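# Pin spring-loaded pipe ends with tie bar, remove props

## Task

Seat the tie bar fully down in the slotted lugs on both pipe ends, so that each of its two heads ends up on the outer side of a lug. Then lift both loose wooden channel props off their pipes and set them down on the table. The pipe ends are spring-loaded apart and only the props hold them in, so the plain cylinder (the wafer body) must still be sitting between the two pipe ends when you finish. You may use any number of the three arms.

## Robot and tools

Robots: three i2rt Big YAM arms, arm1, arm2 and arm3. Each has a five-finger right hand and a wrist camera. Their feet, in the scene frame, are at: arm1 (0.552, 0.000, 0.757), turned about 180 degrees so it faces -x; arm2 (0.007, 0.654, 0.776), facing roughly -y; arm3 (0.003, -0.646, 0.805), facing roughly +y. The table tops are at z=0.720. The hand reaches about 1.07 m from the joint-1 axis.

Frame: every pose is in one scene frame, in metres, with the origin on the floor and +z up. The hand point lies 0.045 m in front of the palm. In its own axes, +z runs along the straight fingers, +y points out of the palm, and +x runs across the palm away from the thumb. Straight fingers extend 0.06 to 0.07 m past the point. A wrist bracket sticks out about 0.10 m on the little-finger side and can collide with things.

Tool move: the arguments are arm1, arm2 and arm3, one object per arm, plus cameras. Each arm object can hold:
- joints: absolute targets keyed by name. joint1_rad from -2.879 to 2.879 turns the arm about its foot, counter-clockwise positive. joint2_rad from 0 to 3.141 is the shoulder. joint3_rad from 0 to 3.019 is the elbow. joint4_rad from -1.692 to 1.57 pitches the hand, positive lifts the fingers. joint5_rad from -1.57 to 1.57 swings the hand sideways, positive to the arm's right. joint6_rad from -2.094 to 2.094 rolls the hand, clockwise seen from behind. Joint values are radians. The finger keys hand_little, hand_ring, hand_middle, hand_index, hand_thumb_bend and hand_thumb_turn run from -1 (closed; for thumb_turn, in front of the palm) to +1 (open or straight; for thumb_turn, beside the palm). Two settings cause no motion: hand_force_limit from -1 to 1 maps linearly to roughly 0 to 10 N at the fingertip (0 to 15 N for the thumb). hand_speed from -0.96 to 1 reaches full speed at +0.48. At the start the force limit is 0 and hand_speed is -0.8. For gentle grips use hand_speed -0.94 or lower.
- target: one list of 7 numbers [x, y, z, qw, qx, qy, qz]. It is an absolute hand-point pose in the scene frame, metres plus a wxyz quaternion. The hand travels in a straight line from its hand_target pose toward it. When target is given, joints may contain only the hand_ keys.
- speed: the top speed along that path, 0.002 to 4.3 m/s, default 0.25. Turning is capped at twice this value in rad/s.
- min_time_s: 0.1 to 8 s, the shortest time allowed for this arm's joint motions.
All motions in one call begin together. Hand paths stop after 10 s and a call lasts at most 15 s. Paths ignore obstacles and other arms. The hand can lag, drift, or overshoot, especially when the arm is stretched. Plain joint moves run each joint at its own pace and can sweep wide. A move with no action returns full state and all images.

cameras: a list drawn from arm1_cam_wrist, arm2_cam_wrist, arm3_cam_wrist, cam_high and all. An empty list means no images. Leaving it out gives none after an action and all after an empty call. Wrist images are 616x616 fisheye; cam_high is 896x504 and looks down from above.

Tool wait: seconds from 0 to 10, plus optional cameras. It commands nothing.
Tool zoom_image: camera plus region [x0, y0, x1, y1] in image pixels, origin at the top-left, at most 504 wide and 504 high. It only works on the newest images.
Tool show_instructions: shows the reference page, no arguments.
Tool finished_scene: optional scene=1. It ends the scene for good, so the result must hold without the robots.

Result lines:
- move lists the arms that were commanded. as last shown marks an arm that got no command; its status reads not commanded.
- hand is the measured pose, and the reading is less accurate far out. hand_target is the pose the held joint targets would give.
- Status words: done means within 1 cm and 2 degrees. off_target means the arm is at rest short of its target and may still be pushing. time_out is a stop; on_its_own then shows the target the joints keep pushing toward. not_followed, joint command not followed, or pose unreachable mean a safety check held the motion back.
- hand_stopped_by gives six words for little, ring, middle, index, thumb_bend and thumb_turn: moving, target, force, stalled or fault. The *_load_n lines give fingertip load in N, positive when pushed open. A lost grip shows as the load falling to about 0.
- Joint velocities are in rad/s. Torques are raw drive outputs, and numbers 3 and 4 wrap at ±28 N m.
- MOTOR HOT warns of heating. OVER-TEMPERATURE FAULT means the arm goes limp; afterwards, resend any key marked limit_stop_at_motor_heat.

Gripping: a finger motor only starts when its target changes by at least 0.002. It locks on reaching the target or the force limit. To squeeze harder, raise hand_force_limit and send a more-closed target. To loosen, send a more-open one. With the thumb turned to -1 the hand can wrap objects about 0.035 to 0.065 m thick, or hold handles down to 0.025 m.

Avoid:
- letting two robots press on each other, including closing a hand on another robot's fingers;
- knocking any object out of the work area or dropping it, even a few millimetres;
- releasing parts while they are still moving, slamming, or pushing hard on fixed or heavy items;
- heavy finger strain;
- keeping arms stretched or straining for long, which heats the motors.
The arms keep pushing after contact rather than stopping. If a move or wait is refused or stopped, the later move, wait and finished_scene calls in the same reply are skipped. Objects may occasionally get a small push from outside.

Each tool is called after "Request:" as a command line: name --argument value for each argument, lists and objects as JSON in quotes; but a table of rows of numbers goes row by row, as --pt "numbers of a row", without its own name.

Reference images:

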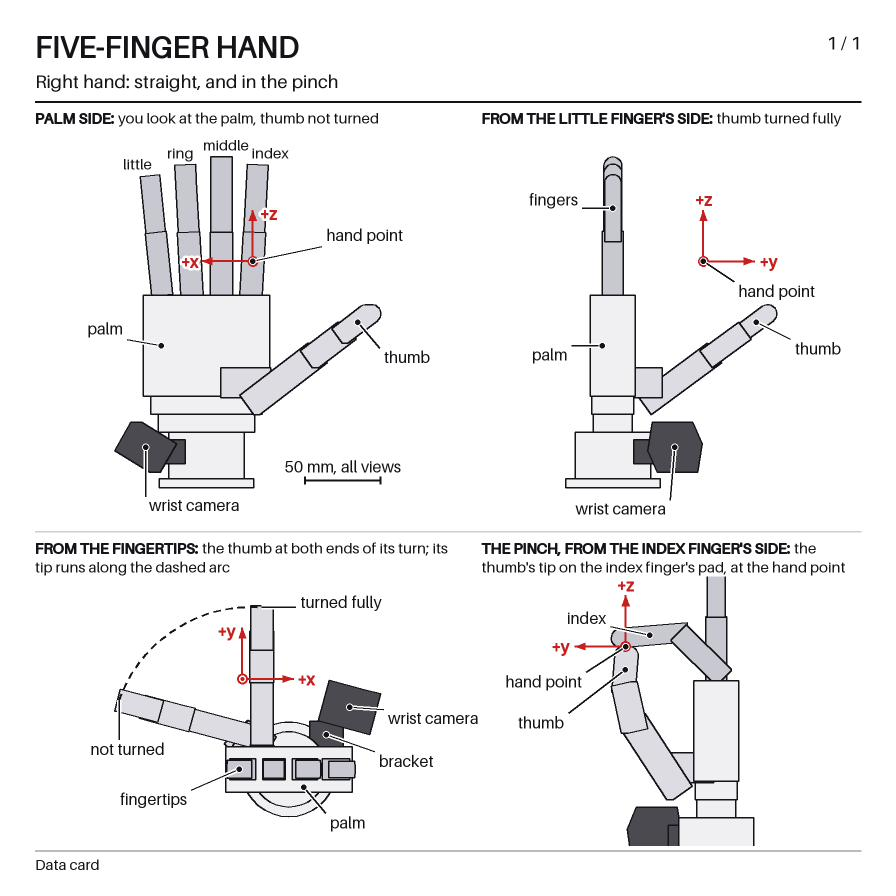

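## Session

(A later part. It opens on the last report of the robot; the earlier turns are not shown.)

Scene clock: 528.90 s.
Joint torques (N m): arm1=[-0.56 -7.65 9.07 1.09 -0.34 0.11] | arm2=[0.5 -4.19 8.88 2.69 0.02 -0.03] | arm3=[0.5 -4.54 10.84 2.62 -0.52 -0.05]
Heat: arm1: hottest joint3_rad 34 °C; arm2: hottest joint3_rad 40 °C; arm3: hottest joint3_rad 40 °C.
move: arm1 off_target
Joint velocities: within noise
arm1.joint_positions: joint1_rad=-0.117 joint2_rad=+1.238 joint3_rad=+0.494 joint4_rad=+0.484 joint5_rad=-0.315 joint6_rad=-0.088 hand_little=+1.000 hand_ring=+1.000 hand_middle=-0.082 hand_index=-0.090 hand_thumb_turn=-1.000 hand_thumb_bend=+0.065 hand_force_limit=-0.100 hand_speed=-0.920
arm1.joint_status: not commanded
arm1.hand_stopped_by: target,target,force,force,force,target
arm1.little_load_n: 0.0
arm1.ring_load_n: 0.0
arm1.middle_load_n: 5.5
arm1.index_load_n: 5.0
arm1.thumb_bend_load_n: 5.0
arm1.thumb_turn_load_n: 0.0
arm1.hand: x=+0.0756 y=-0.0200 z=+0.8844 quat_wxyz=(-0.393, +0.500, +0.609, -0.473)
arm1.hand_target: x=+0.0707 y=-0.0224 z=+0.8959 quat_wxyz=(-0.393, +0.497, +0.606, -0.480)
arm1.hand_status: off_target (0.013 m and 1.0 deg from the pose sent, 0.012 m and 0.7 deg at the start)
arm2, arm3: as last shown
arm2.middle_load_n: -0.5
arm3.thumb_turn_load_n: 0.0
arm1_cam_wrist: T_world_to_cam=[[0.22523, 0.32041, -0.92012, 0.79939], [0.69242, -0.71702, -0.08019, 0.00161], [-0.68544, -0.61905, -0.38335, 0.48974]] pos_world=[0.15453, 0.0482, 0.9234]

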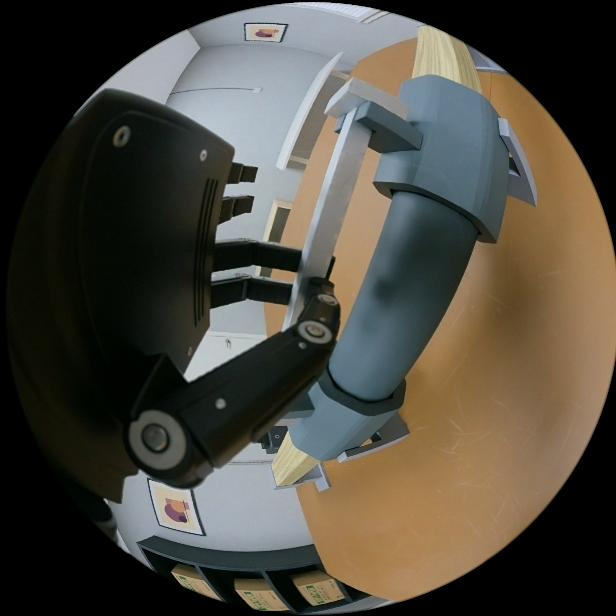

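Request:
move --arm1 '{"joints": {"hand_index": 0.1, "hand_middle": 0.1, "hand_thumb_bend": 0.2}}' --cameras '["arm1_cam_wrist", "arm3_cam_wrist", "arm2_cam_wrist"]'

Request:
zoom_image --camera "arm1_cam_wrist" --region '[330, 85, 400, 155]'

Request:
zoom_image --camera "arm2_cam_wrist" --region '[260, 160, 350, 250]'

Request:
zoom_image --camera "arm3_cam_wrist" --region '[310, 150, 400, 240]'

Scene clock: 534.00 s.
Joint torques (N m): arm1=[-0.44 -7.71 9.07 1.29 -0.21 0.09] | arm2=[0.5 -4.19 8.88 2.69 0.02 -0.03] | arm3=[0.44 -4.66 10.85 2.59 -0.52 -0.05]
Heat: arm1: hottest joint3_rad 34 °C; arm2: hottest joint3_rad 40 °C; arm3: hottest joint3_rad 41 °C.
move: arm1 done
Joint velocities: within noise
arm1.joint_positions: joint1_rad=-0.117 joint2_rad=+1.237 joint3_rad=+0.494 joint4_rad=+0.479 joint5_rad=-0.318 joint6_rad=-0.086 hand_little=+1.000 hand_ring=+1.000 hand_middle=+0.100 hand_index=+0.100 hand_thumb_turn=-1.000 hand_thumb_bend=+0.200 hand_force_limit=-0.100 hand_speed=-0.920
arm1.joint_status: all done
arm1.hand_stopped_by: target,target,target,target,target,target
arm1.little_load_n: 0.0
arm1.ring_load_n: 0.0
arm1.middle_load_n: 0.0
arm1.index_load_n: 0.0
arm1.thumb_bend_load_n: 0.0
arm1.thumb_turn_load_n: 0.0
arm1.hand: x=+0.0765 y=-0.0209 z=+0.8837 quat_wxyz=(-0.390, +0.501, +0.610, -0.473)
arm1.hand_target: x=+0.0707 y=-0.0224 z=+0.8960 quat_wxyz=(-0.393, +0.497, +0.606, -0.480)
arm1.hand_status: not commanded
arm2, arm3: as last shown
arm2.middle_load_n: 0.0
pictures: arm1_cam_wrist, arm2_cam_wrist, arm3_cam_wrist
arm1_cam_wrist: T_world_to_cam=[[0.22875, 0.31799, -0.92008, 0.79842], [0.69481, -0.71533, -0.07448, -0.00488], [-0.68185, -0.62225, -0.38458, 0.49027]] pos_world=[0.15504, 0.04769, 0.9228]
arm2_cam_wrist: T_world_to_cam=[[-0.9816, 0.01465, -0.1904, 0.23212], [0.07776, 0.9413, -0.32848, 0.0918], [0.17441, -0.33724, -0.92512, 1.1723]] pos_world=[0.01625, 0.30554, 1.15887]
arm3_cam_wrist: T_world_to_cam=[[0.96573, 0.2128, -0.14861, 0.11616], [0.17947, -0.9611, -0.20997, -0.07831], [-0.18751, 0.17611, -0.96635, 1.19043]] pos_world=[0.12509, -0.30962, 1.15119]

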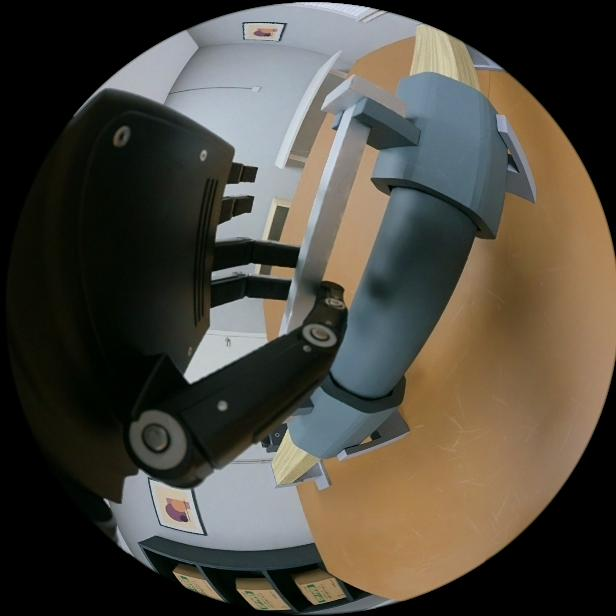

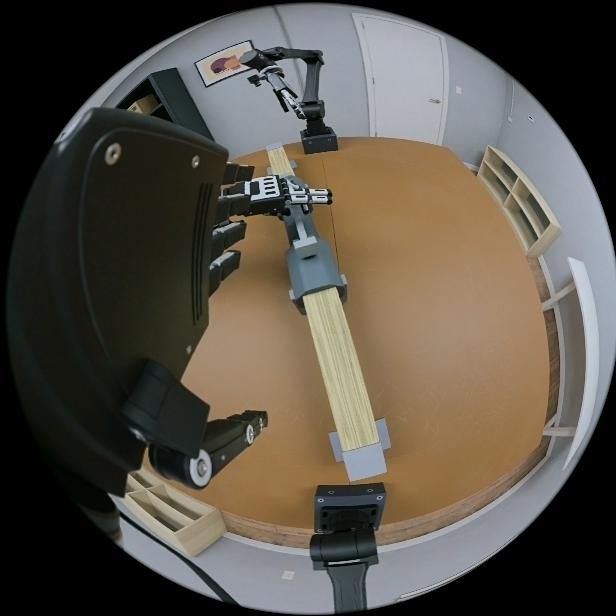

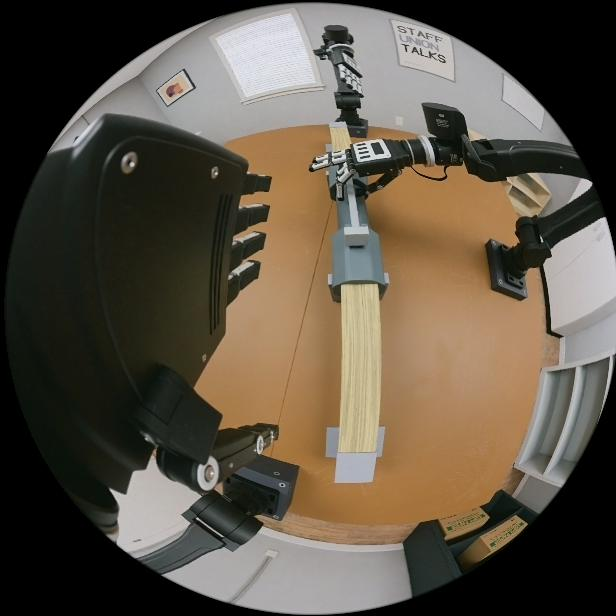

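Scaled by 7.200 from the camera's image (finer frame: 880x880).

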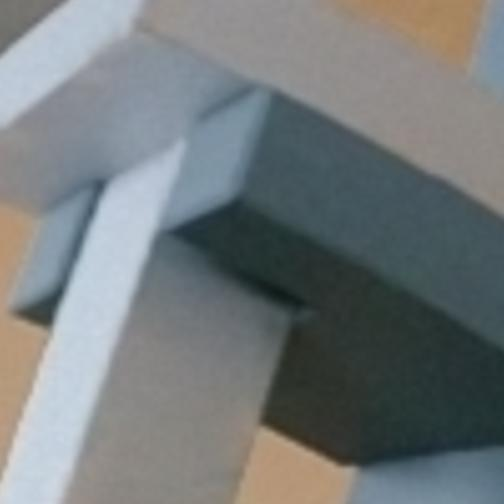

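Scaled by 5.600 from the camera's image (finer frame: 880x880).

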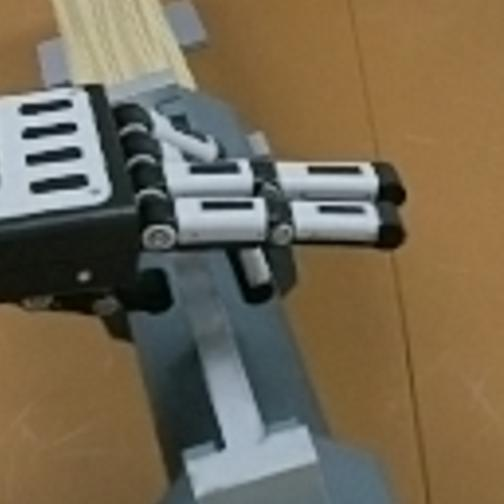

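Scaled by 5.600 from the camera's image (finer frame: 880x880).

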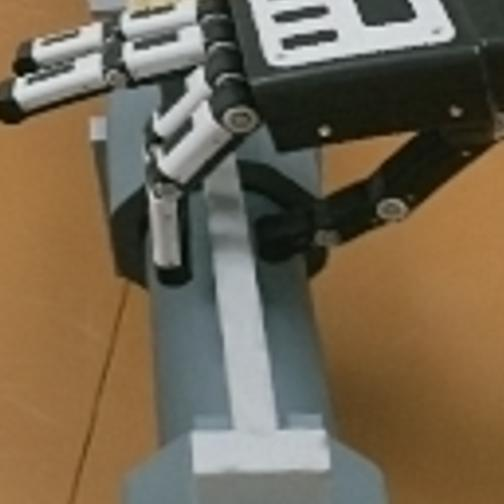

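Request:
move --arm1 '{"joints": {"hand_index": 0.5, "hand_middle": 0.5, "hand_thumb_bend": 0.3, "hand_speed": -0.85}}'

Request:
move --arm1 '{"target": [0.0735, -0.0225, 0.93, 0.3933, -0.4972, -0.6063, 0.4802], "speed": 0.05}' --cameras '["arm1_cam_wrist", "cam_high", "arm2_cam_wrist", "arm3_cam_wrist"]'

Request:
zoom_image --camera "arm3_cam_wrist" --region '[310, 150, 400, 240]'

Scene clock: 538.17 s.
Joint torques (N m): arm1=[-0.56 -7.77 9.09 1.31 -0.22 0.09] | arm2=[0.5 -4.19 8.88 2.69 0.02 -0.03] | arm3=[0.56 -4.6 10.86 2.61 -0.52 -0.05]
Heat: arm1: hottest joint3_rad 34 °C; arm2: hottest joint3_rad 40 °C; arm3: hottest joint3_rad 41 °C.
move: arm1 done
Joint velocities: within noise
arm1.joint_positions: joint1_rad=-0.117 joint2_rad=+1.237 joint3_rad=+0.494 joint4_rad=+0.479 joint5_rad=-0.318 joint6_rad=-0.085 hand_little=+1.000 hand_ring=+1.000 hand_middle=+0.500 hand_index=+0.500 hand_thumb_turn=-1.000 hand_thumb_bend=+0.300 hand_force_limit=-0.100 hand_speed=-0.850
arm1.joint_status: all done
arm1.hand_stopped_by: target,target,target,target,target,target
arm1.little_load_n: 0.0
arm1.ring_load_n: 0.0
arm1.middle_load_n: 0.0
arm1.index_load_n: 0.0
arm1.thumb_bend_load_n: 0.0
arm1.thumb_turn_load_n: 0.0
arm1.hand: x=+0.0765 y=-0.0209 z=+0.8837 quat_wxyz=(-0.390, +0.501, +0.610, -0.473)
arm1.hand_target: x=+0.0707 y=-0.0224 z=+0.8960 quat_wxyz=(-0.393, +0.497, +0.606, -0.480)
arm1.hand_status: not commanded
arm2, arm3: as last shown
arm3.thumb_turn_load_n: -0.5
pictures: none

Scene clock: 539.43 s.
Joint torques (N m): arm1=[-0.62 -6.77 12.4 1.22 -0.23 0.08] | arm2=[0.5 -4.19 8.88 2.67 0.02 -0.03] | arm3=[0.44 -4.66 10.86 2.61 -0.53 -0.05]
Heat: arm1: hottest joint3_rad 34 °C; arm2: hottest joint3_rad 40 °C; arm3: hottest joint3_rad 41 °C.
move: arm1 off_target
Joint velocities: within noise
arm1.joint_positions: joint1_rad=-0.117 joint2_rad=+1.140 joint3_rad=+0.507 joint4_rad=+0.341 joint5_rad=-0.320 joint6_rad=-0.085 hand_little=+1.000 hand_ring=+1.000 hand_middle=+0.500 hand_index=+0.500 hand_thumb_turn=-1.000 hand_thumb_bend=+0.300 hand_force_limit=-0.100 hand_speed=-0.850
arm1.joint_status: not commanded
arm1.hand_stopped_by: target,target,target,target,target,target
arm1.little_load_n: 0.0
arm1.ring_load_n: 0.0
arm1.middle_load_n: 0.0
arm1.index_load_n: 0.0
arm1.thumb_bend_load_n: 0.0
arm1.thumb_turn_load_n: 0.0
arm1.hand: x=+0.0901 y=-0.0231 z=+0.9020 quat_wxyz=(-0.380, +0.508, +0.615, -0.468)
arm1.hand_target: x=+0.0750 y=-0.0225 z=+0.9303 quat_wxyz=(-0.393, +0.497, +0.606, -0.480)
arm1.hand_status: off_target (0.033 m and 2.6 deg from the pose sent, 0.046 m and 1.1 deg at the start)
arm2, arm3: as last shown
arm3.thumb_turn_load_n: 0.0
pictures: arm1_cam_wrist, arm2_cam_wrist, arm3_cam_wrist, cam_high
arm1_cam_wrist: T_world_to_cam=[[0.25418, 0.31411, -0.91473, 0.80564], [0.69785, -0.7144, -0.0514, -0.03562], [-0.66963, -0.62528, -0.40078, 0.51863]] pos_world=[0.16737, 0.04578, 0.94298]
arm2_cam_wrist: T_world_to_cam=[[-0.9816, 0.01465, -0.1904, 0.23212], [0.07776, 0.9413, -0.32848, 0.0918], [0.17441, -0.33724, -0.92512, 1.1723]] pos_world=[0.01625, 0.30554, 1.15887]
arm3_cam_wrist: T_world_to_cam=[[0.96573, 0.2128, -0.14861, 0.11616], [0.17947, -0.9611, -0.20997, -0.07831], [-0.18751, 0.17611, -0.96635, 1.19043]] pos_world=[0.12509, -0.30962, 1.15119]

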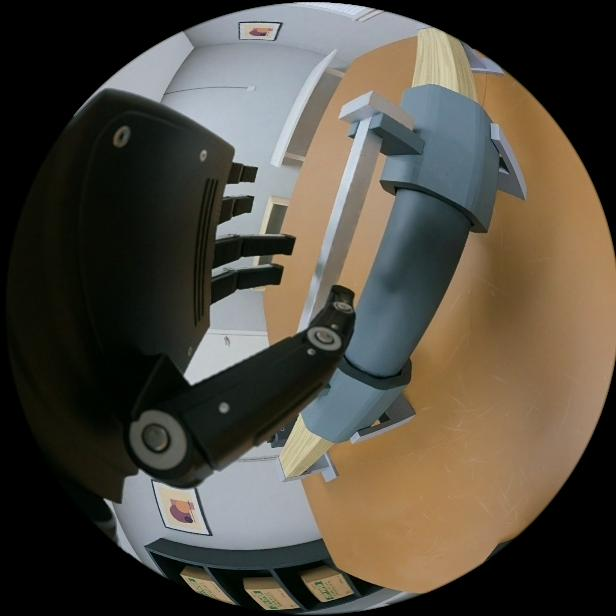

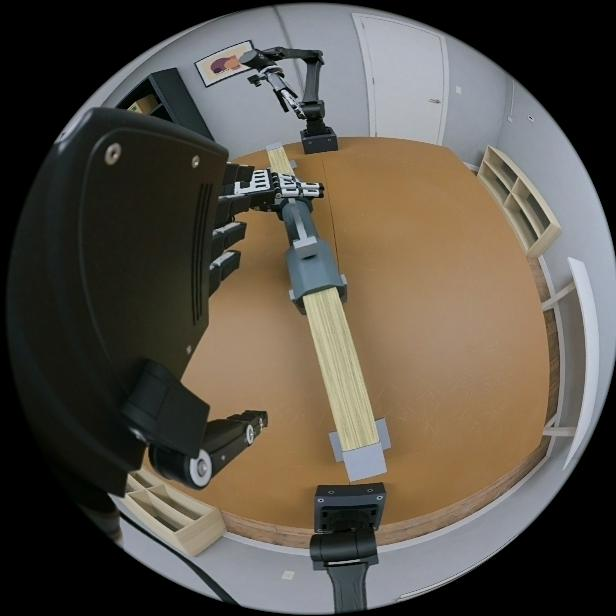

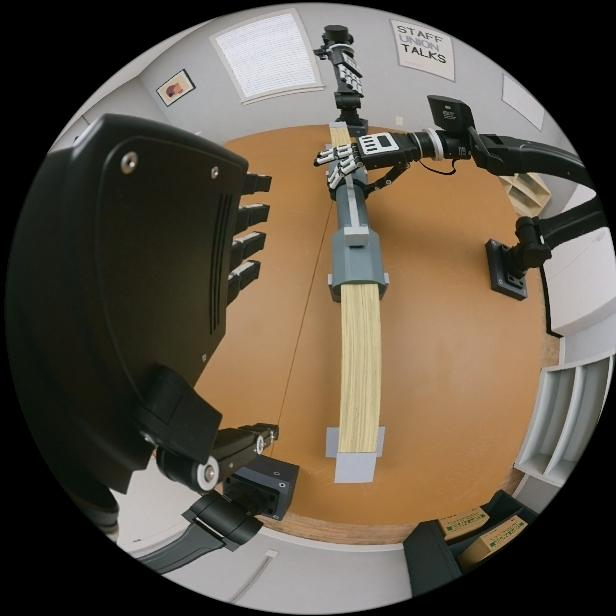

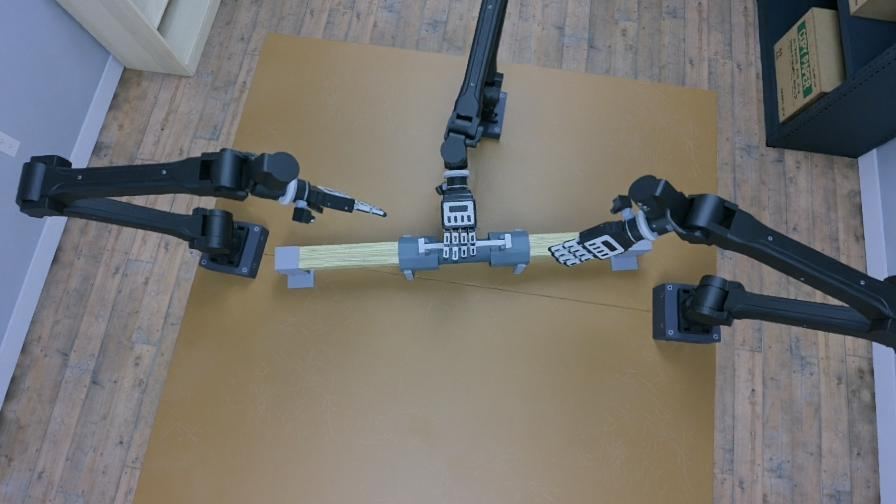

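Scaled by 5.600 from the camera's image (finer frame: 880x880).

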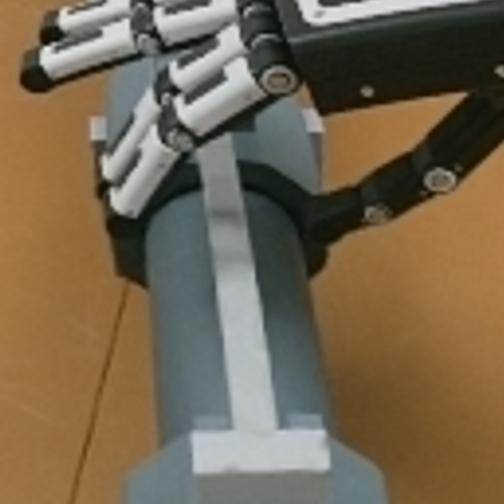

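Request:
move --arm1 '{"target": [0.10, -0.0225, 1.03, 0.3933, -0.4972, -0.6063, 0.4802], "speed": 0.1}'

Request:
move --arm2 '{"joints": {"joint1_rad": 0.0, "joint2_rad": 0.632, "joint3_rad": 1.368, "joint4_rad": -1.403, "joint5_rad": -0.172, "joint6_rad": -1.177}, "min_time_s": 4}' --arm3 '{"joints": {"joint1_rad": 0.279, "joint2_rad": 0.644, "joint3_rad": 1.339, "joint4_rad": -1.467, "joint5_rad": 0.019, "joint6_rad": -1.163}, "min_time_s": 4}' --arm1 '{"joints": {"hand_index": 1, "hand_middle": 1, "hand_thumb_bend": 0.8, "hand_speed": -0.6}}' --cameras '["all"]'

Scene clock: 544.83 s.
Joint torques (N m): arm1=[-1.32 -5.01 14.15 1.33 -0.23 0.05] | arm2=[0.5 -4.19 8.88 2.67 0.02 -0.03] | arm3=[0.5 -4.66 10.85 2.59 -0.53 -0.05]
Heat: arm1: hottest joint3_rad 34 °C; arm2: hottest joint3_rad 40 °C; arm3: hottest joint3_rad 41 °C.
move: arm1 off_target
Joint velocities: within noise
arm1.joint_positions: joint1_rad=-0.120 joint2_rad=+0.912 joint3_rad=+0.651 joint4_rad=-0.033 joint5_rad=-0.332 joint6_rad=-0.085 hand_little=+1.000 hand_ring=+1.000 hand_middle=+0.500 hand_index=+0.500 hand_thumb_turn=-1.000 hand_thumb_bend=+0.300 hand_force_limit=-0.100 hand_speed=-0.850
arm1.joint_status: not commanded
arm1.hand_stopped_by: target,target,target,target,target,target
arm1.little_load_n: 0.0
arm1.ring_load_n: 0.0
arm1.middle_load_n: 0.0
arm1.index_load_n: 0.0
arm1.thumb_bend_load_n: 0.0
arm1.thumb_turn_load_n: 0.0
arm1.hand: x=+0.1113 y=-0.0270 z=+0.9983 quat_wxyz=(-0.377, +0.506, +0.616, -0.470)
arm1.hand_target: x=+0.1015 y=-0.0226 z=+1.0300 quat_wxyz=(-0.394, +0.497, +0.606, -0.480)
arm1.hand_status: off_target (0.034 m and 2.7 deg from the pose sent, 0.128 m and 2.6 deg at the start)
arm2.joint_positions: joint1_rad=+0.222 joint2_rad=+0.881 joint3_rad=+0.933 joint4_rad=-0.718 joint5_rad=-0.002 joint6_rad=-1.042 hand_little=+1.000 hand_ring=+1.000 hand_middle=+1.000 hand_index=+1.000 hand_thumb_turn=+1.000 hand_thumb_bend=+1.000 hand_force_limit=+0.000 hand_speed=-0.800
arm2.joint_status: not commanded
arm2.hand_stopped_by: target,target,target,target,target,target
arm2.little_load_n: 0.0
arm2.ring_load_n: 0.0
arm2.middle_load_n: 0.0
arm2.index_load_n: 0.0
arm2.thumb_bend_load_n: 0.0
arm2.thumb_turn_load_n: 0.0
arm2.hand: x=+0.0410 y=+0.2646 z=+1.0533 quat_wxyz=(+0.179, +0.516, -0.735, +0.401)
arm2.hand_target: x=+0.0450 y=+0.2602 z=+1.0599 quat_wxyz=(+0.182, +0.512, -0.731, +0.413)
arm2.hand_status: not commanded
arm3.joint_positions: joint1_rad=-0.399 joint2_rad=+0.913 joint3_rad=+0.911 joint4_rad=-0.925 joint5_rad=-0.451 joint6_rad=-1.665 hand_little=+1.000 hand_ring=+1.000 hand_middle=+1.000 hand_index=+1.000 hand_thumb_turn=+1.000 hand_thumb_bend=+1.000 hand_force_limit=+0.000 hand_speed=-0.800
arm3.joint_status: not commanded
arm3.hand_stopped_by: target,target,target,target,target,target
arm3.little_load_n: 0.0
arm3.ring_load_n: 0.0
arm3.middle_load_n: 0.0
arm3.index_load_n: 0.0
arm3.thumb_bend_load_n: 0.0
arm3.thumb_turn_load_n: 0.0
arm3.hand: x=+0.1047 y=-0.2867 z=+1.0391 quat_wxyz=(-0.345, +0.688, +0.621, +0.145)
arm3.hand_target: x=+0.1099 y=-0.2803 z=+1.0501 quat_wxyz=(-0.353, +0.679, +0.622, +0.163)
arm3.hand_status: not commanded
pictures: none

Scene clock: 549.37 s.
Joint torques (N m): arm1=[-1.49 -5.25 14.08 1.31 -0.21 0.05] | arm2=[-0.97 1.38 9.26 1.2 -0.36 -0.19] | arm3=[1.96 0.91 12.16 1.43 -0.03 0.11]
Heat: arm1: hottest joint3_rad 35 °C; arm2: hottest joint3_rad 41 °C; arm3: hottest joint3_rad 41 °C.
move: arm1 done; arm2 done; arm3 done
Joint velocities: within noise
arm1.joint_positions: joint1_rad=-0.120 joint2_rad=+0.912 joint3_rad=+0.651 joint4_rad=-0.033 joint5_rad=-0.332 joint6_rad=-0.085 hand_little=+1.000 hand_ring=+1.000 hand_middle=+1.000 hand_index=+1.000 hand_thumb_turn=-1.000 hand_thumb_bend=+0.800 hand_force_limit=-0.100 hand_speed=-0.600
arm1.joint_status: all done
arm1.hand_stopped_by: target,target,target,target,target,target
arm1.little_load_n: 0.0
arm1.ring_load_n: 0.0
arm1.middle_load_n: 0.0
arm1.index_load_n: 0.0
arm1.thumb_bend_load_n: 0.0
arm1.thumb_turn_load_n: 0.0
arm1.hand: x=+0.1113 y=-0.0270 z=+0.9983 quat_wxyz=(-0.377, +0.507, +0.616, -0.470)
arm1.hand_target: x=+0.1015 y=-0.0226 z=+1.0299 quat_wxyz=(-0.394, +0.497, +0.606, -0.480)
arm1.hand_status: not commanded
arm2.joint_positions: joint1_rad=+0.010 joint2_rad=+0.637 joint3_rad=+1.333 joint4_rad=-1.392 joint5_rad=-0.168 joint6_rad=-1.168 hand_little=+1.000 hand_ring=+1.000 hand_middle=+1.000 hand_index=+1.000 hand_thumb_turn=+1.000 hand_thumb_bend=+1.000 hand_force_limit=+0.000 hand_speed=-0.800
arm2.joint_status: all done
arm2.hand_stopped_by: target,target,target,target,target,target
arm2.little_load_n: 0.0
arm2.ring_load_n: 0.0
arm2.middle_load_n: 0.0
arm2.index_load_n: 0.0
arm2.thumb_bend_load_n: 0.0
arm2.thumb_turn_load_n: 0.0
arm2.hand: x=-0.0130 y=+0.4292 z=+1.2178 quat_wxyz=(+0.173, +0.515, -0.740, +0.396)
arm2.hand_target: x=-0.0148 y=+0.4345 z=+1.2333 quat_wxyz=(+0.183, +0.514, -0.734, +0.405)
arm2.hand_status: not commanded
arm3.joint_positions: joint1_rad=+0.269 joint2_rad=+0.646 joint3_rad=+1.294 joint4_rad=-1.456 joint5_rad=+0.017 joint6_rad=-1.175 hand_little=+1.000 hand_ring=+1.000 hand_middle=+1.000 hand_index=+1.000 hand_thumb_turn=+1.000 hand_thumb_bend=+1.000 hand_force_limit=+0.000 hand_speed=-0.800
arm3.joint_status: all done
arm3.hand_stopped_by: target,target,target,target,target,target
arm3.little_load_n: 0.0
arm3.ring_load_n: 0.0
arm3.middle_load_n: 0.0
arm3.index_load_n: 0.0
arm3.thumb_bend_load_n: 0.0
arm3.thumb_turn_load_n: 0.0
arm3.hand: x=-0.0169 y=-0.4291 z=+1.2184 quat_wxyz=(-0.336, +0.684, +0.628, +0.159)
arm3.hand_target: x=-0.0177 y=-0.4332 z=+1.2374 quat_wxyz=(-0.353, +0.680, +0.622, +0.163)
arm3.hand_status: not commanded
pictures: arm1_cam_wrist, arm2_cam_wrist, arm3_cam_wrist, cam_high
arm1_cam_wrist: T_world_to_cam=[[0.25215, 0.31317, -0.91561, 0.89066], [0.70401, -0.70853, -0.04846, -0.05183], [-0.66392, -0.63238, -0.39913, 0.56646]] pos_world=[0.18799, 0.04257, 1.03908]
arm2_cam_wrist: T_world_to_cam=[[-0.98042, 0.0218, -0.19572, 0.21153], [0.08295, 0.9471, -0.31003, -0.02978], [0.17861, -0.3202, -0.93036, 1.3886]] pos_world=[-0.03816, 0.46822, 1.32407]
arm3_cam_wrist: T_world_to_cam=[[0.96992, 0.21604, -0.11217, 0.24766], [0.18967, -0.95955, -0.20805, -0.15718], [-0.15258, 0.18052, -0.97167, 1.37492]] pos_world=[-0.00062, -0.45252, 1.33104]

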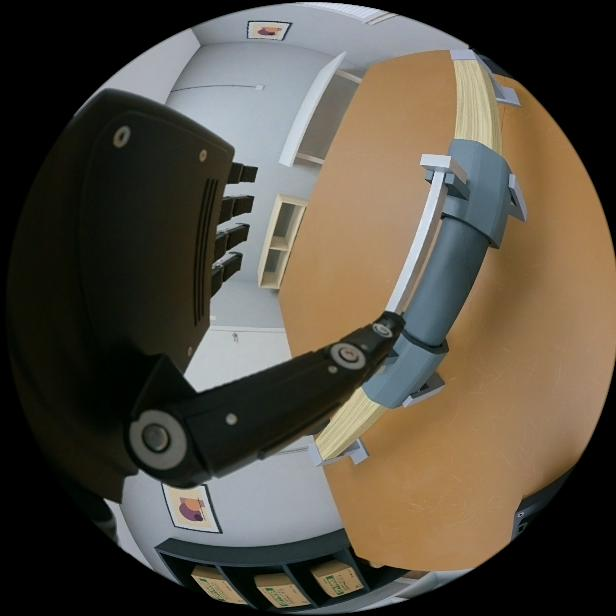

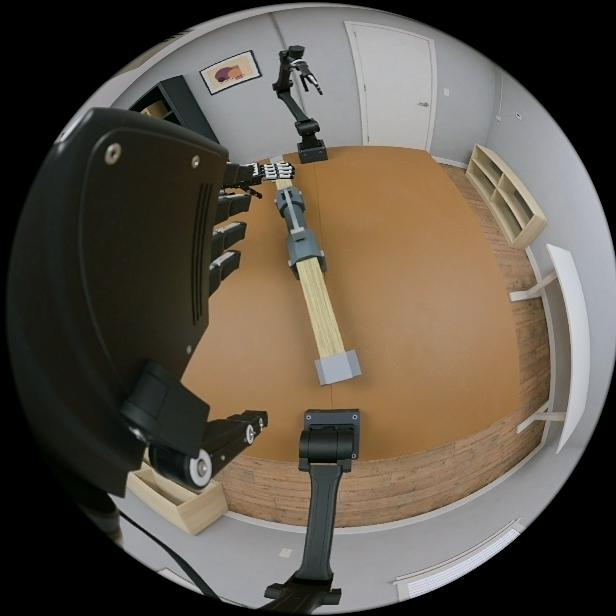

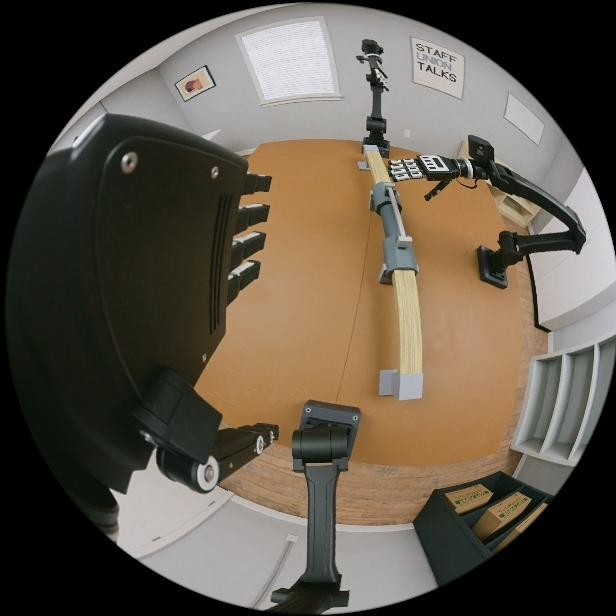

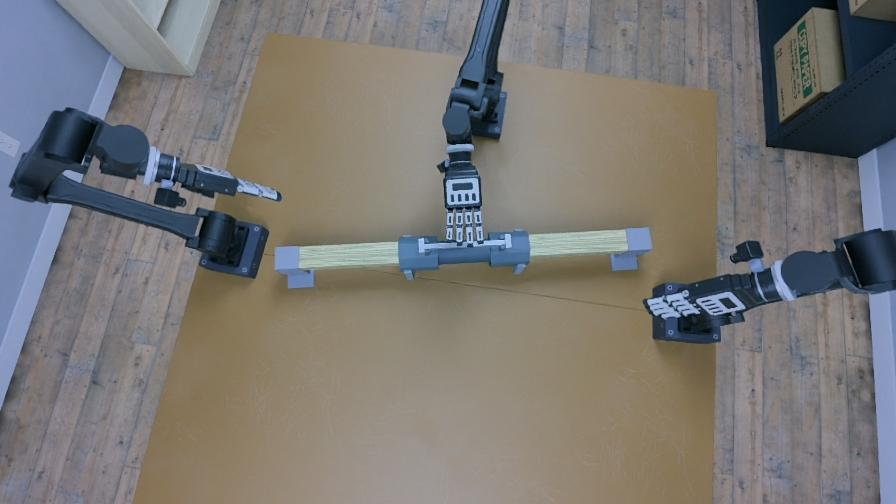

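Request:
zoom_image --camera "cam_high" --region '[265, 225, 445, 295]'

Request:
zoom_image --camera "cam_high" --region '[485, 215, 665, 285]'

Request:
zoom_image --camera "arm1_cam_wrist" --region '[400, 30, 560, 190]'

Request:
zoom_image --camera "arm2_cam_wrist" --region '[270, 220, 380, 400]'

Scaled by 2.800 from the camera's image (finer frame: 1280x720).

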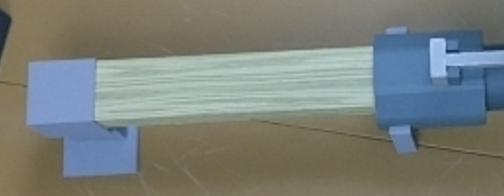

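Scaled by 2.800 from the camera's image (finer frame: 1280x720).

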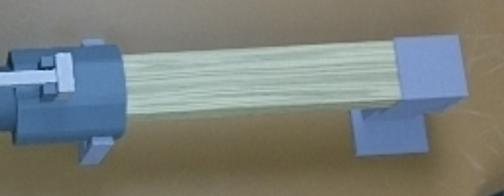

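Scaled by 3.150 from the camera's image (finer frame: 880x880).

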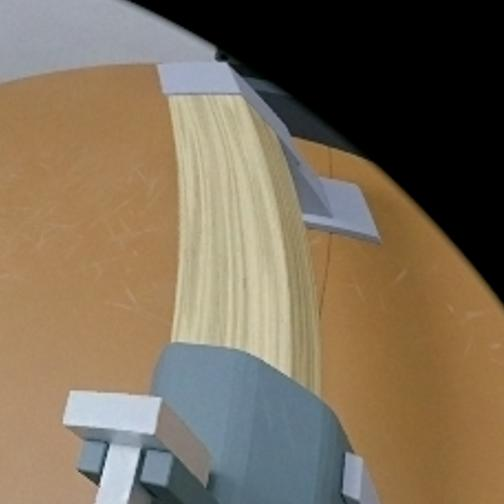

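Scaled by 2.800 from the camera's image (finer frame: 880x880).

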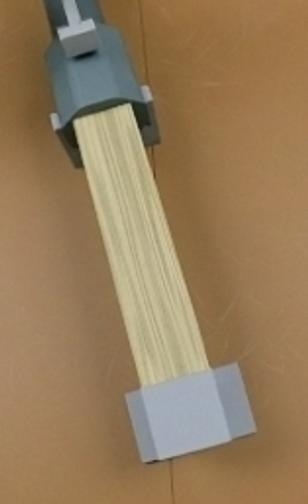

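Request:
zoom_image --camera "cam_high" --region '[290, 230, 350, 290]'

Request:
zoom_image --camera "cam_high" --region '[360, 225, 420, 285]'

Request:
zoom_image --camera "cam_high" --region '[520, 220, 580, 280]'

Request:
zoom_image --camera "cam_high" --region '[600, 220, 660, 280]'

Request:
zoom_image --camera "arm1_cam_wrist" --region '[300, 360, 400, 480]'

Scaled by 8.400 from the camera's image (finer frame: 1280x720).

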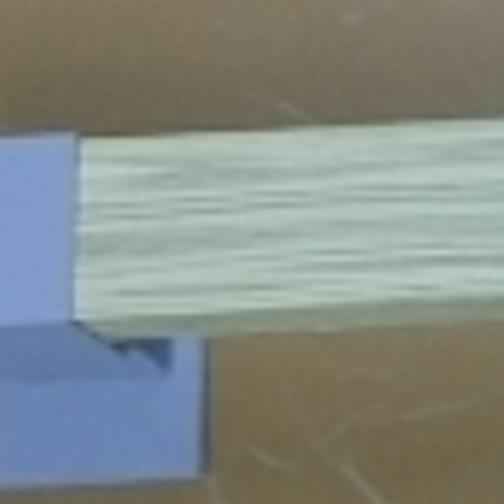

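Scaled by 8.400 from the camera's image (finer frame: 1280x720).

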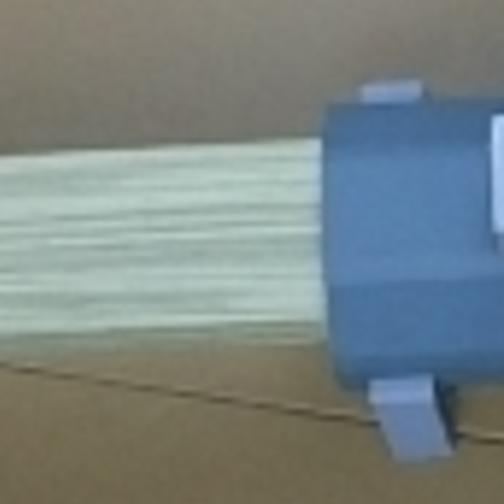

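Scaled by 8.400 from the camera's image (finer frame: 1280x720).

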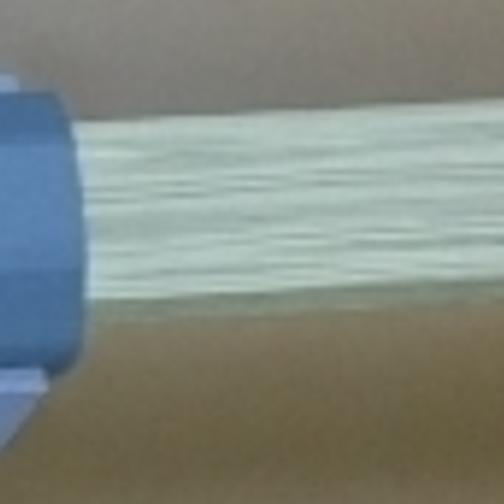

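Scaled by 8.400 from the camera's image (finer frame: 1280x720).

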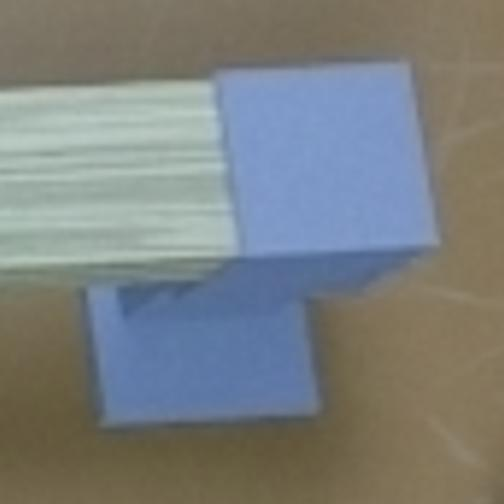

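Scaled by 4.200 from the camera's image (finer frame: 880x880).

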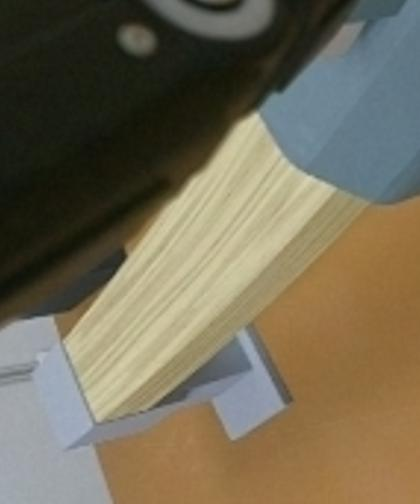

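Request:
move --arm2 '{"joints": {"joint1_rad": -1.2}, "min_time_s": 3}' --arm3 '{"joints": {"joint1_rad": 1.2}, "min_time_s": 3}' --arm1 '{"target": [0.13, 0.10, 1.06, 0.3933, -0.4972, -0.6063, 0.4802], "speed": 0.1}'

Request:
move --arm1 '{"target": [0.04, 0.25, 1.07, 0.0, -0.6309, -0.7759, 0.0], "speed": 0.2}' --cameras '["all"]'

Scene clock: 615.40 s.
Joint torques (N m): arm1=[-1.2 -4.6 14.52 1.11 -0.35 -0.06] | arm2=[-0.79 1.2 9.29 1.2 -0.32 -0.19] | arm3=[1.79 0.97 12.15 1.43 -0.06 0.15]
Heat: arm1: hottest joint3_rad 38 °C; arm2: hottest joint3_rad 39 °C; arm3: hottest joint3_rad 43 °C.
move: arm1 off_target; arm2 done; arm3 done
Joint velocities: within noise
arm1.joint_positions: joint1_rad=-0.545 joint2_rad=+0.939 joint3_rad=+0.759 joint4_rad=-0.181 joint5_rad=-0.739 joint6_rad=-0.209 hand_little=+1.000 hand_ring=+1.000 hand_middle=+1.000 hand_index=+1.000 hand_thumb_turn=-1.000 hand_thumb_bend=+0.800 hand_force_limit=-0.100 hand_speed=-0.600
arm1.joint_status: not commanded
arm1.hand_stopped_by: target,target,target,target,target,target
arm1.little_load_n: 0.0
arm1.ring_load_n: 0.0
arm1.middle_load_n: 0.0
arm1.index_load_n: 0.0
arm1.thumb_bend_load_n: 0.0
arm1.thumb_turn_load_n: 0.0
arm1.hand: x=+0.1392 y=+0.0911 z=+1.0315 quat_wxyz=(-0.374, +0.512, +0.607, -0.480)
arm1.hand_target: x=+0.1313 y=+0.0994 z=+1.0598 quat_wxyz=(-0.394, +0.497, +0.606, -0.480)
arm1.hand_status: off_target (0.031 m and 2.8 deg from the pose sent, 0.143 m and 2.7 deg at the start)
arm2.joint_positions: joint1_rad=-1.193 joint2_rad=+0.637 joint3_rad=+1.333 joint4_rad=-1.392 joint5_rad=-0.169 joint6_rad=-1.168 hand_little=+1.000 hand_ring=+1.000 hand_middle=+1.000 hand_index=+1.000 hand_thumb_turn=+1.000 hand_thumb_bend=+1.000 hand_force_limit=+0.000 hand_speed=-0.800
arm2.joint_status: all done
arm2.hand_stopped_by: target,target,target,target,target,target
arm2.little_load_n: 0.0
arm2.ring_load_n: 0.0
arm2.middle_load_n: 0.0
arm2.index_load_n: 0.0
arm2.thumb_bend_load_n: 0.0
arm2.thumb_turn_load_n: 0.0
arm2.hand: x=-0.2137 y=+0.5897 z=+1.2156 quat_wxyz=(+0.362, +0.006, -0.904, +0.227)
arm2.hand_target: x=-0.2095 y=+0.5929 z=+1.2311 quat_wxyz=(+0.376, +0.009, -0.898, +0.229)
arm2.hand_status: not commanded
arm3.joint_positions: joint1_rad=+1.191 joint2_rad=+0.646 joint3_rad=+1.294 joint4_rad=-1.456 joint5_rad=+0.017 joint6_rad=-1.174 hand_little=+1.000 hand_ring=+1.000 hand_middle=+1.000 hand_index=+1.000 hand_thumb_turn=+1.000 hand_thumb_bend=+1.000 hand_force_limit=+0.000 hand_speed=-0.800
arm3.joint_status: all done
arm3.hand_stopped_by: target,target,target,target,target,target
arm3.little_load_n: 0.0
arm3.ring_load_n: 0.0
arm3.middle_load_n: -0.5
arm3.index_load_n: 0.0
arm3.thumb_bend_load_n: 0.0
arm3.thumb_turn_load_n: 0.0
arm3.hand: x=-0.1807 y=-0.5323 z=+1.2193 quat_wxyz=(-0.373, +0.332, +0.866, -0.006)
arm3.hand_target: x=-0.1778 y=-0.5353 z=+1.2383 quat_wxyz=(-0.391, +0.331, +0.859, -0.010)
arm3.hand_status: not commanded
pictures: none

Scene clock: 619.30 s.
Joint torques (N m): arm1=[0.03 -17.55 12.57 0.18 0.13 -0.06] | arm2=[-0.79 1.26 9.29 1.2 -0.32 -0.19] | arm3=[1.9 0.97 12.15 1.46 -0.05 0.15]
Heat: arm1: hottest joint3_rad 39 °C; arm2: hottest joint3_rad 39 °C; arm3: hottest joint3_rad 43 °C.
move: arm1 off_target
Joint velocities: within noise
arm1.joint_positions: joint1_rad=-0.424 joint2_rad=+1.930 joint3_rad=+2.222 joint4_rad=-1.695 joint5_rad=+0.001 joint6_rad=-0.633 hand_little=+1.000 hand_ring=+1.000 hand_middle=+1.000 hand_index=+1.000 hand_thumb_turn=-1.000 hand_thumb_bend=+0.800 hand_force_limit=-0.100 hand_speed=-0.600
arm1.joint_status: not commanded
arm1.hand_stopped_by: target,target,target,target,target,target
arm1.little_load_n: 0.0
arm1.ring_load_n: 0.0
arm1.middle_load_n: 0.0
arm1.index_load_n: 0.0
arm1.thumb_bend_load_n: 0.0
arm1.thumb_turn_load_n: 0.0
arm1.hand: x=+0.0483 y=+0.2510 z=+1.0531 quat_wxyz=(-0.082, +0.634, +0.768, -0.020)
arm1.hand_target: x=+0.0410 y=+0.2494 z=+1.0692 quat_wxyz=(-0.100, +0.626, +0.773, -0.023)
arm1.hand_status: off_target (0.019 m and 9.7 deg from the pose sent, 0.191 m and 74.9 deg at the start; a joint's target at an end of its range on 31 of 117 steps)
arm2, arm3: as last shown
arm3.middle_load_n: 0.0
pictures: arm1_cam_wrist, arm2_cam_wrist, arm3_cam_wrist, cam_high
arm1_cam_wrist: T_world_to_cam=[[0.89428, 0.44415, -0.0547, -0.10082], [0.42854, -0.81474, 0.39058, -0.23015], [0.12891, -0.37273, -0.91894, 1.16631]] pos_world=[0.03844, 0.29198, 1.15615]
arm2_cam_wrist: T_world_to_cam=[[-0.33119, 0.92326, -0.19471, -0.38332], [0.91607, 0.26517, -0.30085, 0.40326], [-0.22613, -0.278, -0.93358, 1.36633]] pos_world=[-0.18739, 0.62682, 1.32227]
arm3_cam_wrist: T_world_to_cam=[[0.41372, 0.90366, -0.11066, 0.69253], [0.87841, -0.42816, -0.2123, 0.18755], [-0.23922, -0.00937, -0.97092, 1.25189]] pos_world=[-0.15177, -0.53378, 1.33193]

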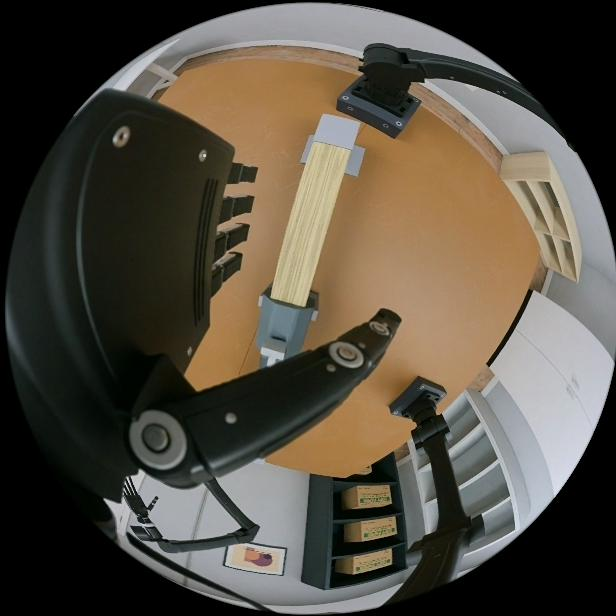

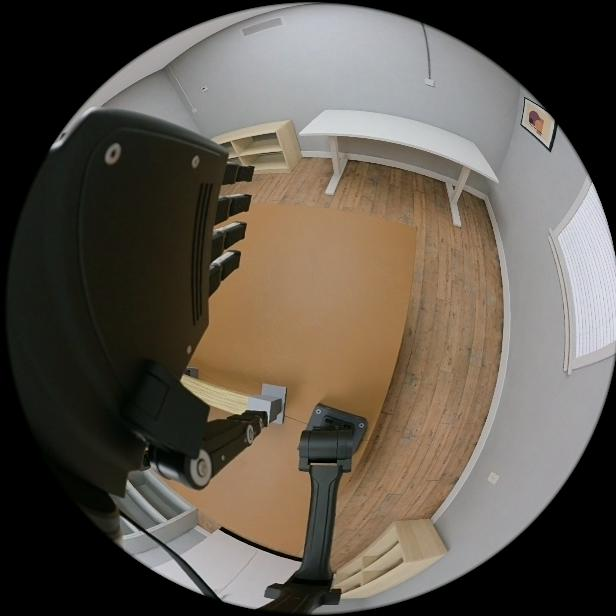

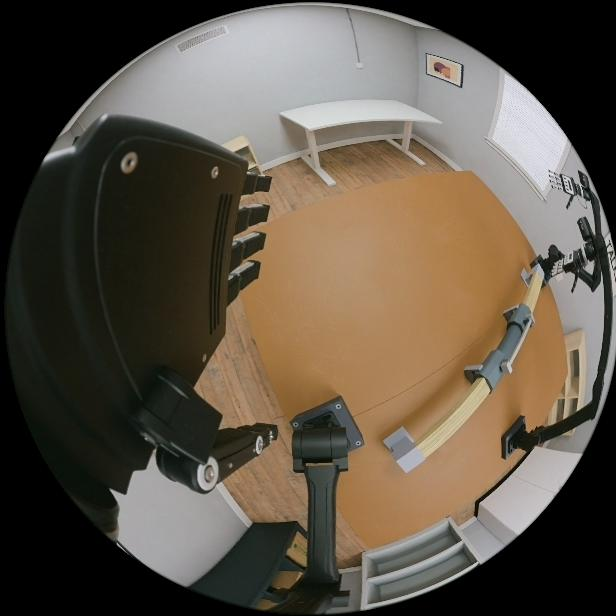

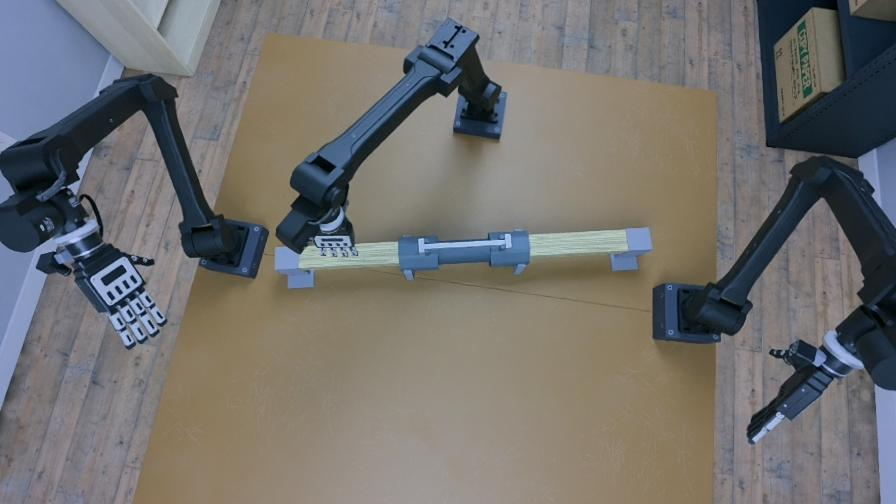

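Request:
zoom_image --camera "arm1_cam_wrist" --region '[240, 100, 400, 300]'

Request:
zoom_image --camera "arm1_cam_wrist" --region '[240, 270, 340, 380]'

Request:
zoom_image --camera "arm3_cam_wrist" --region '[380, 240, 580, 480]'

Scaled by 2.520 from the camera's image (finer frame: 880x880).

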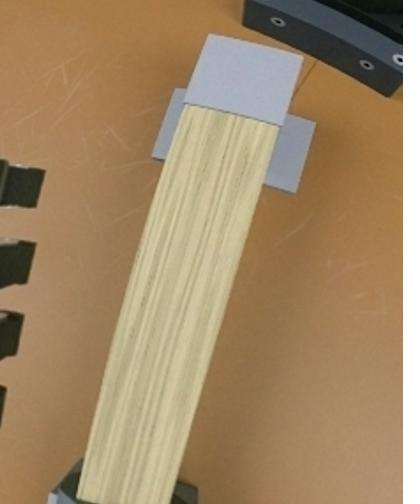

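Scaled by 4.582 from the camera's image (finer frame: 880x880).

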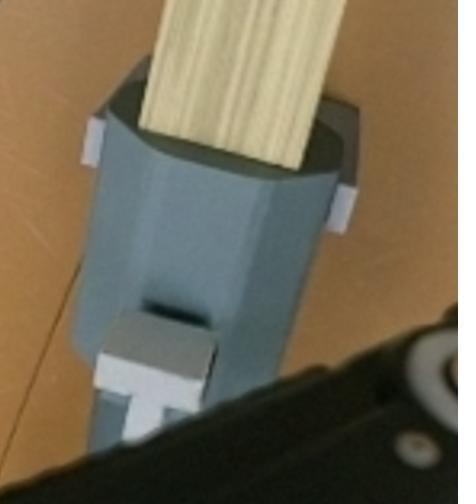

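Scaled by 2.100 from the camera's image (finer frame: 880x880).

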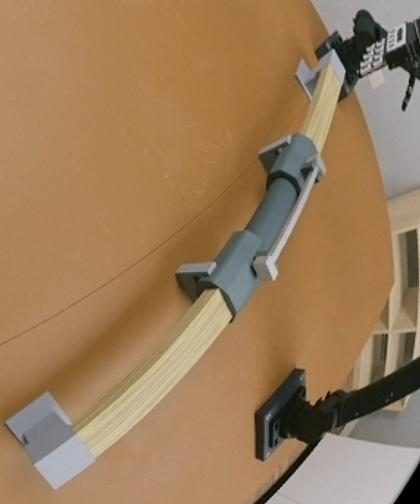

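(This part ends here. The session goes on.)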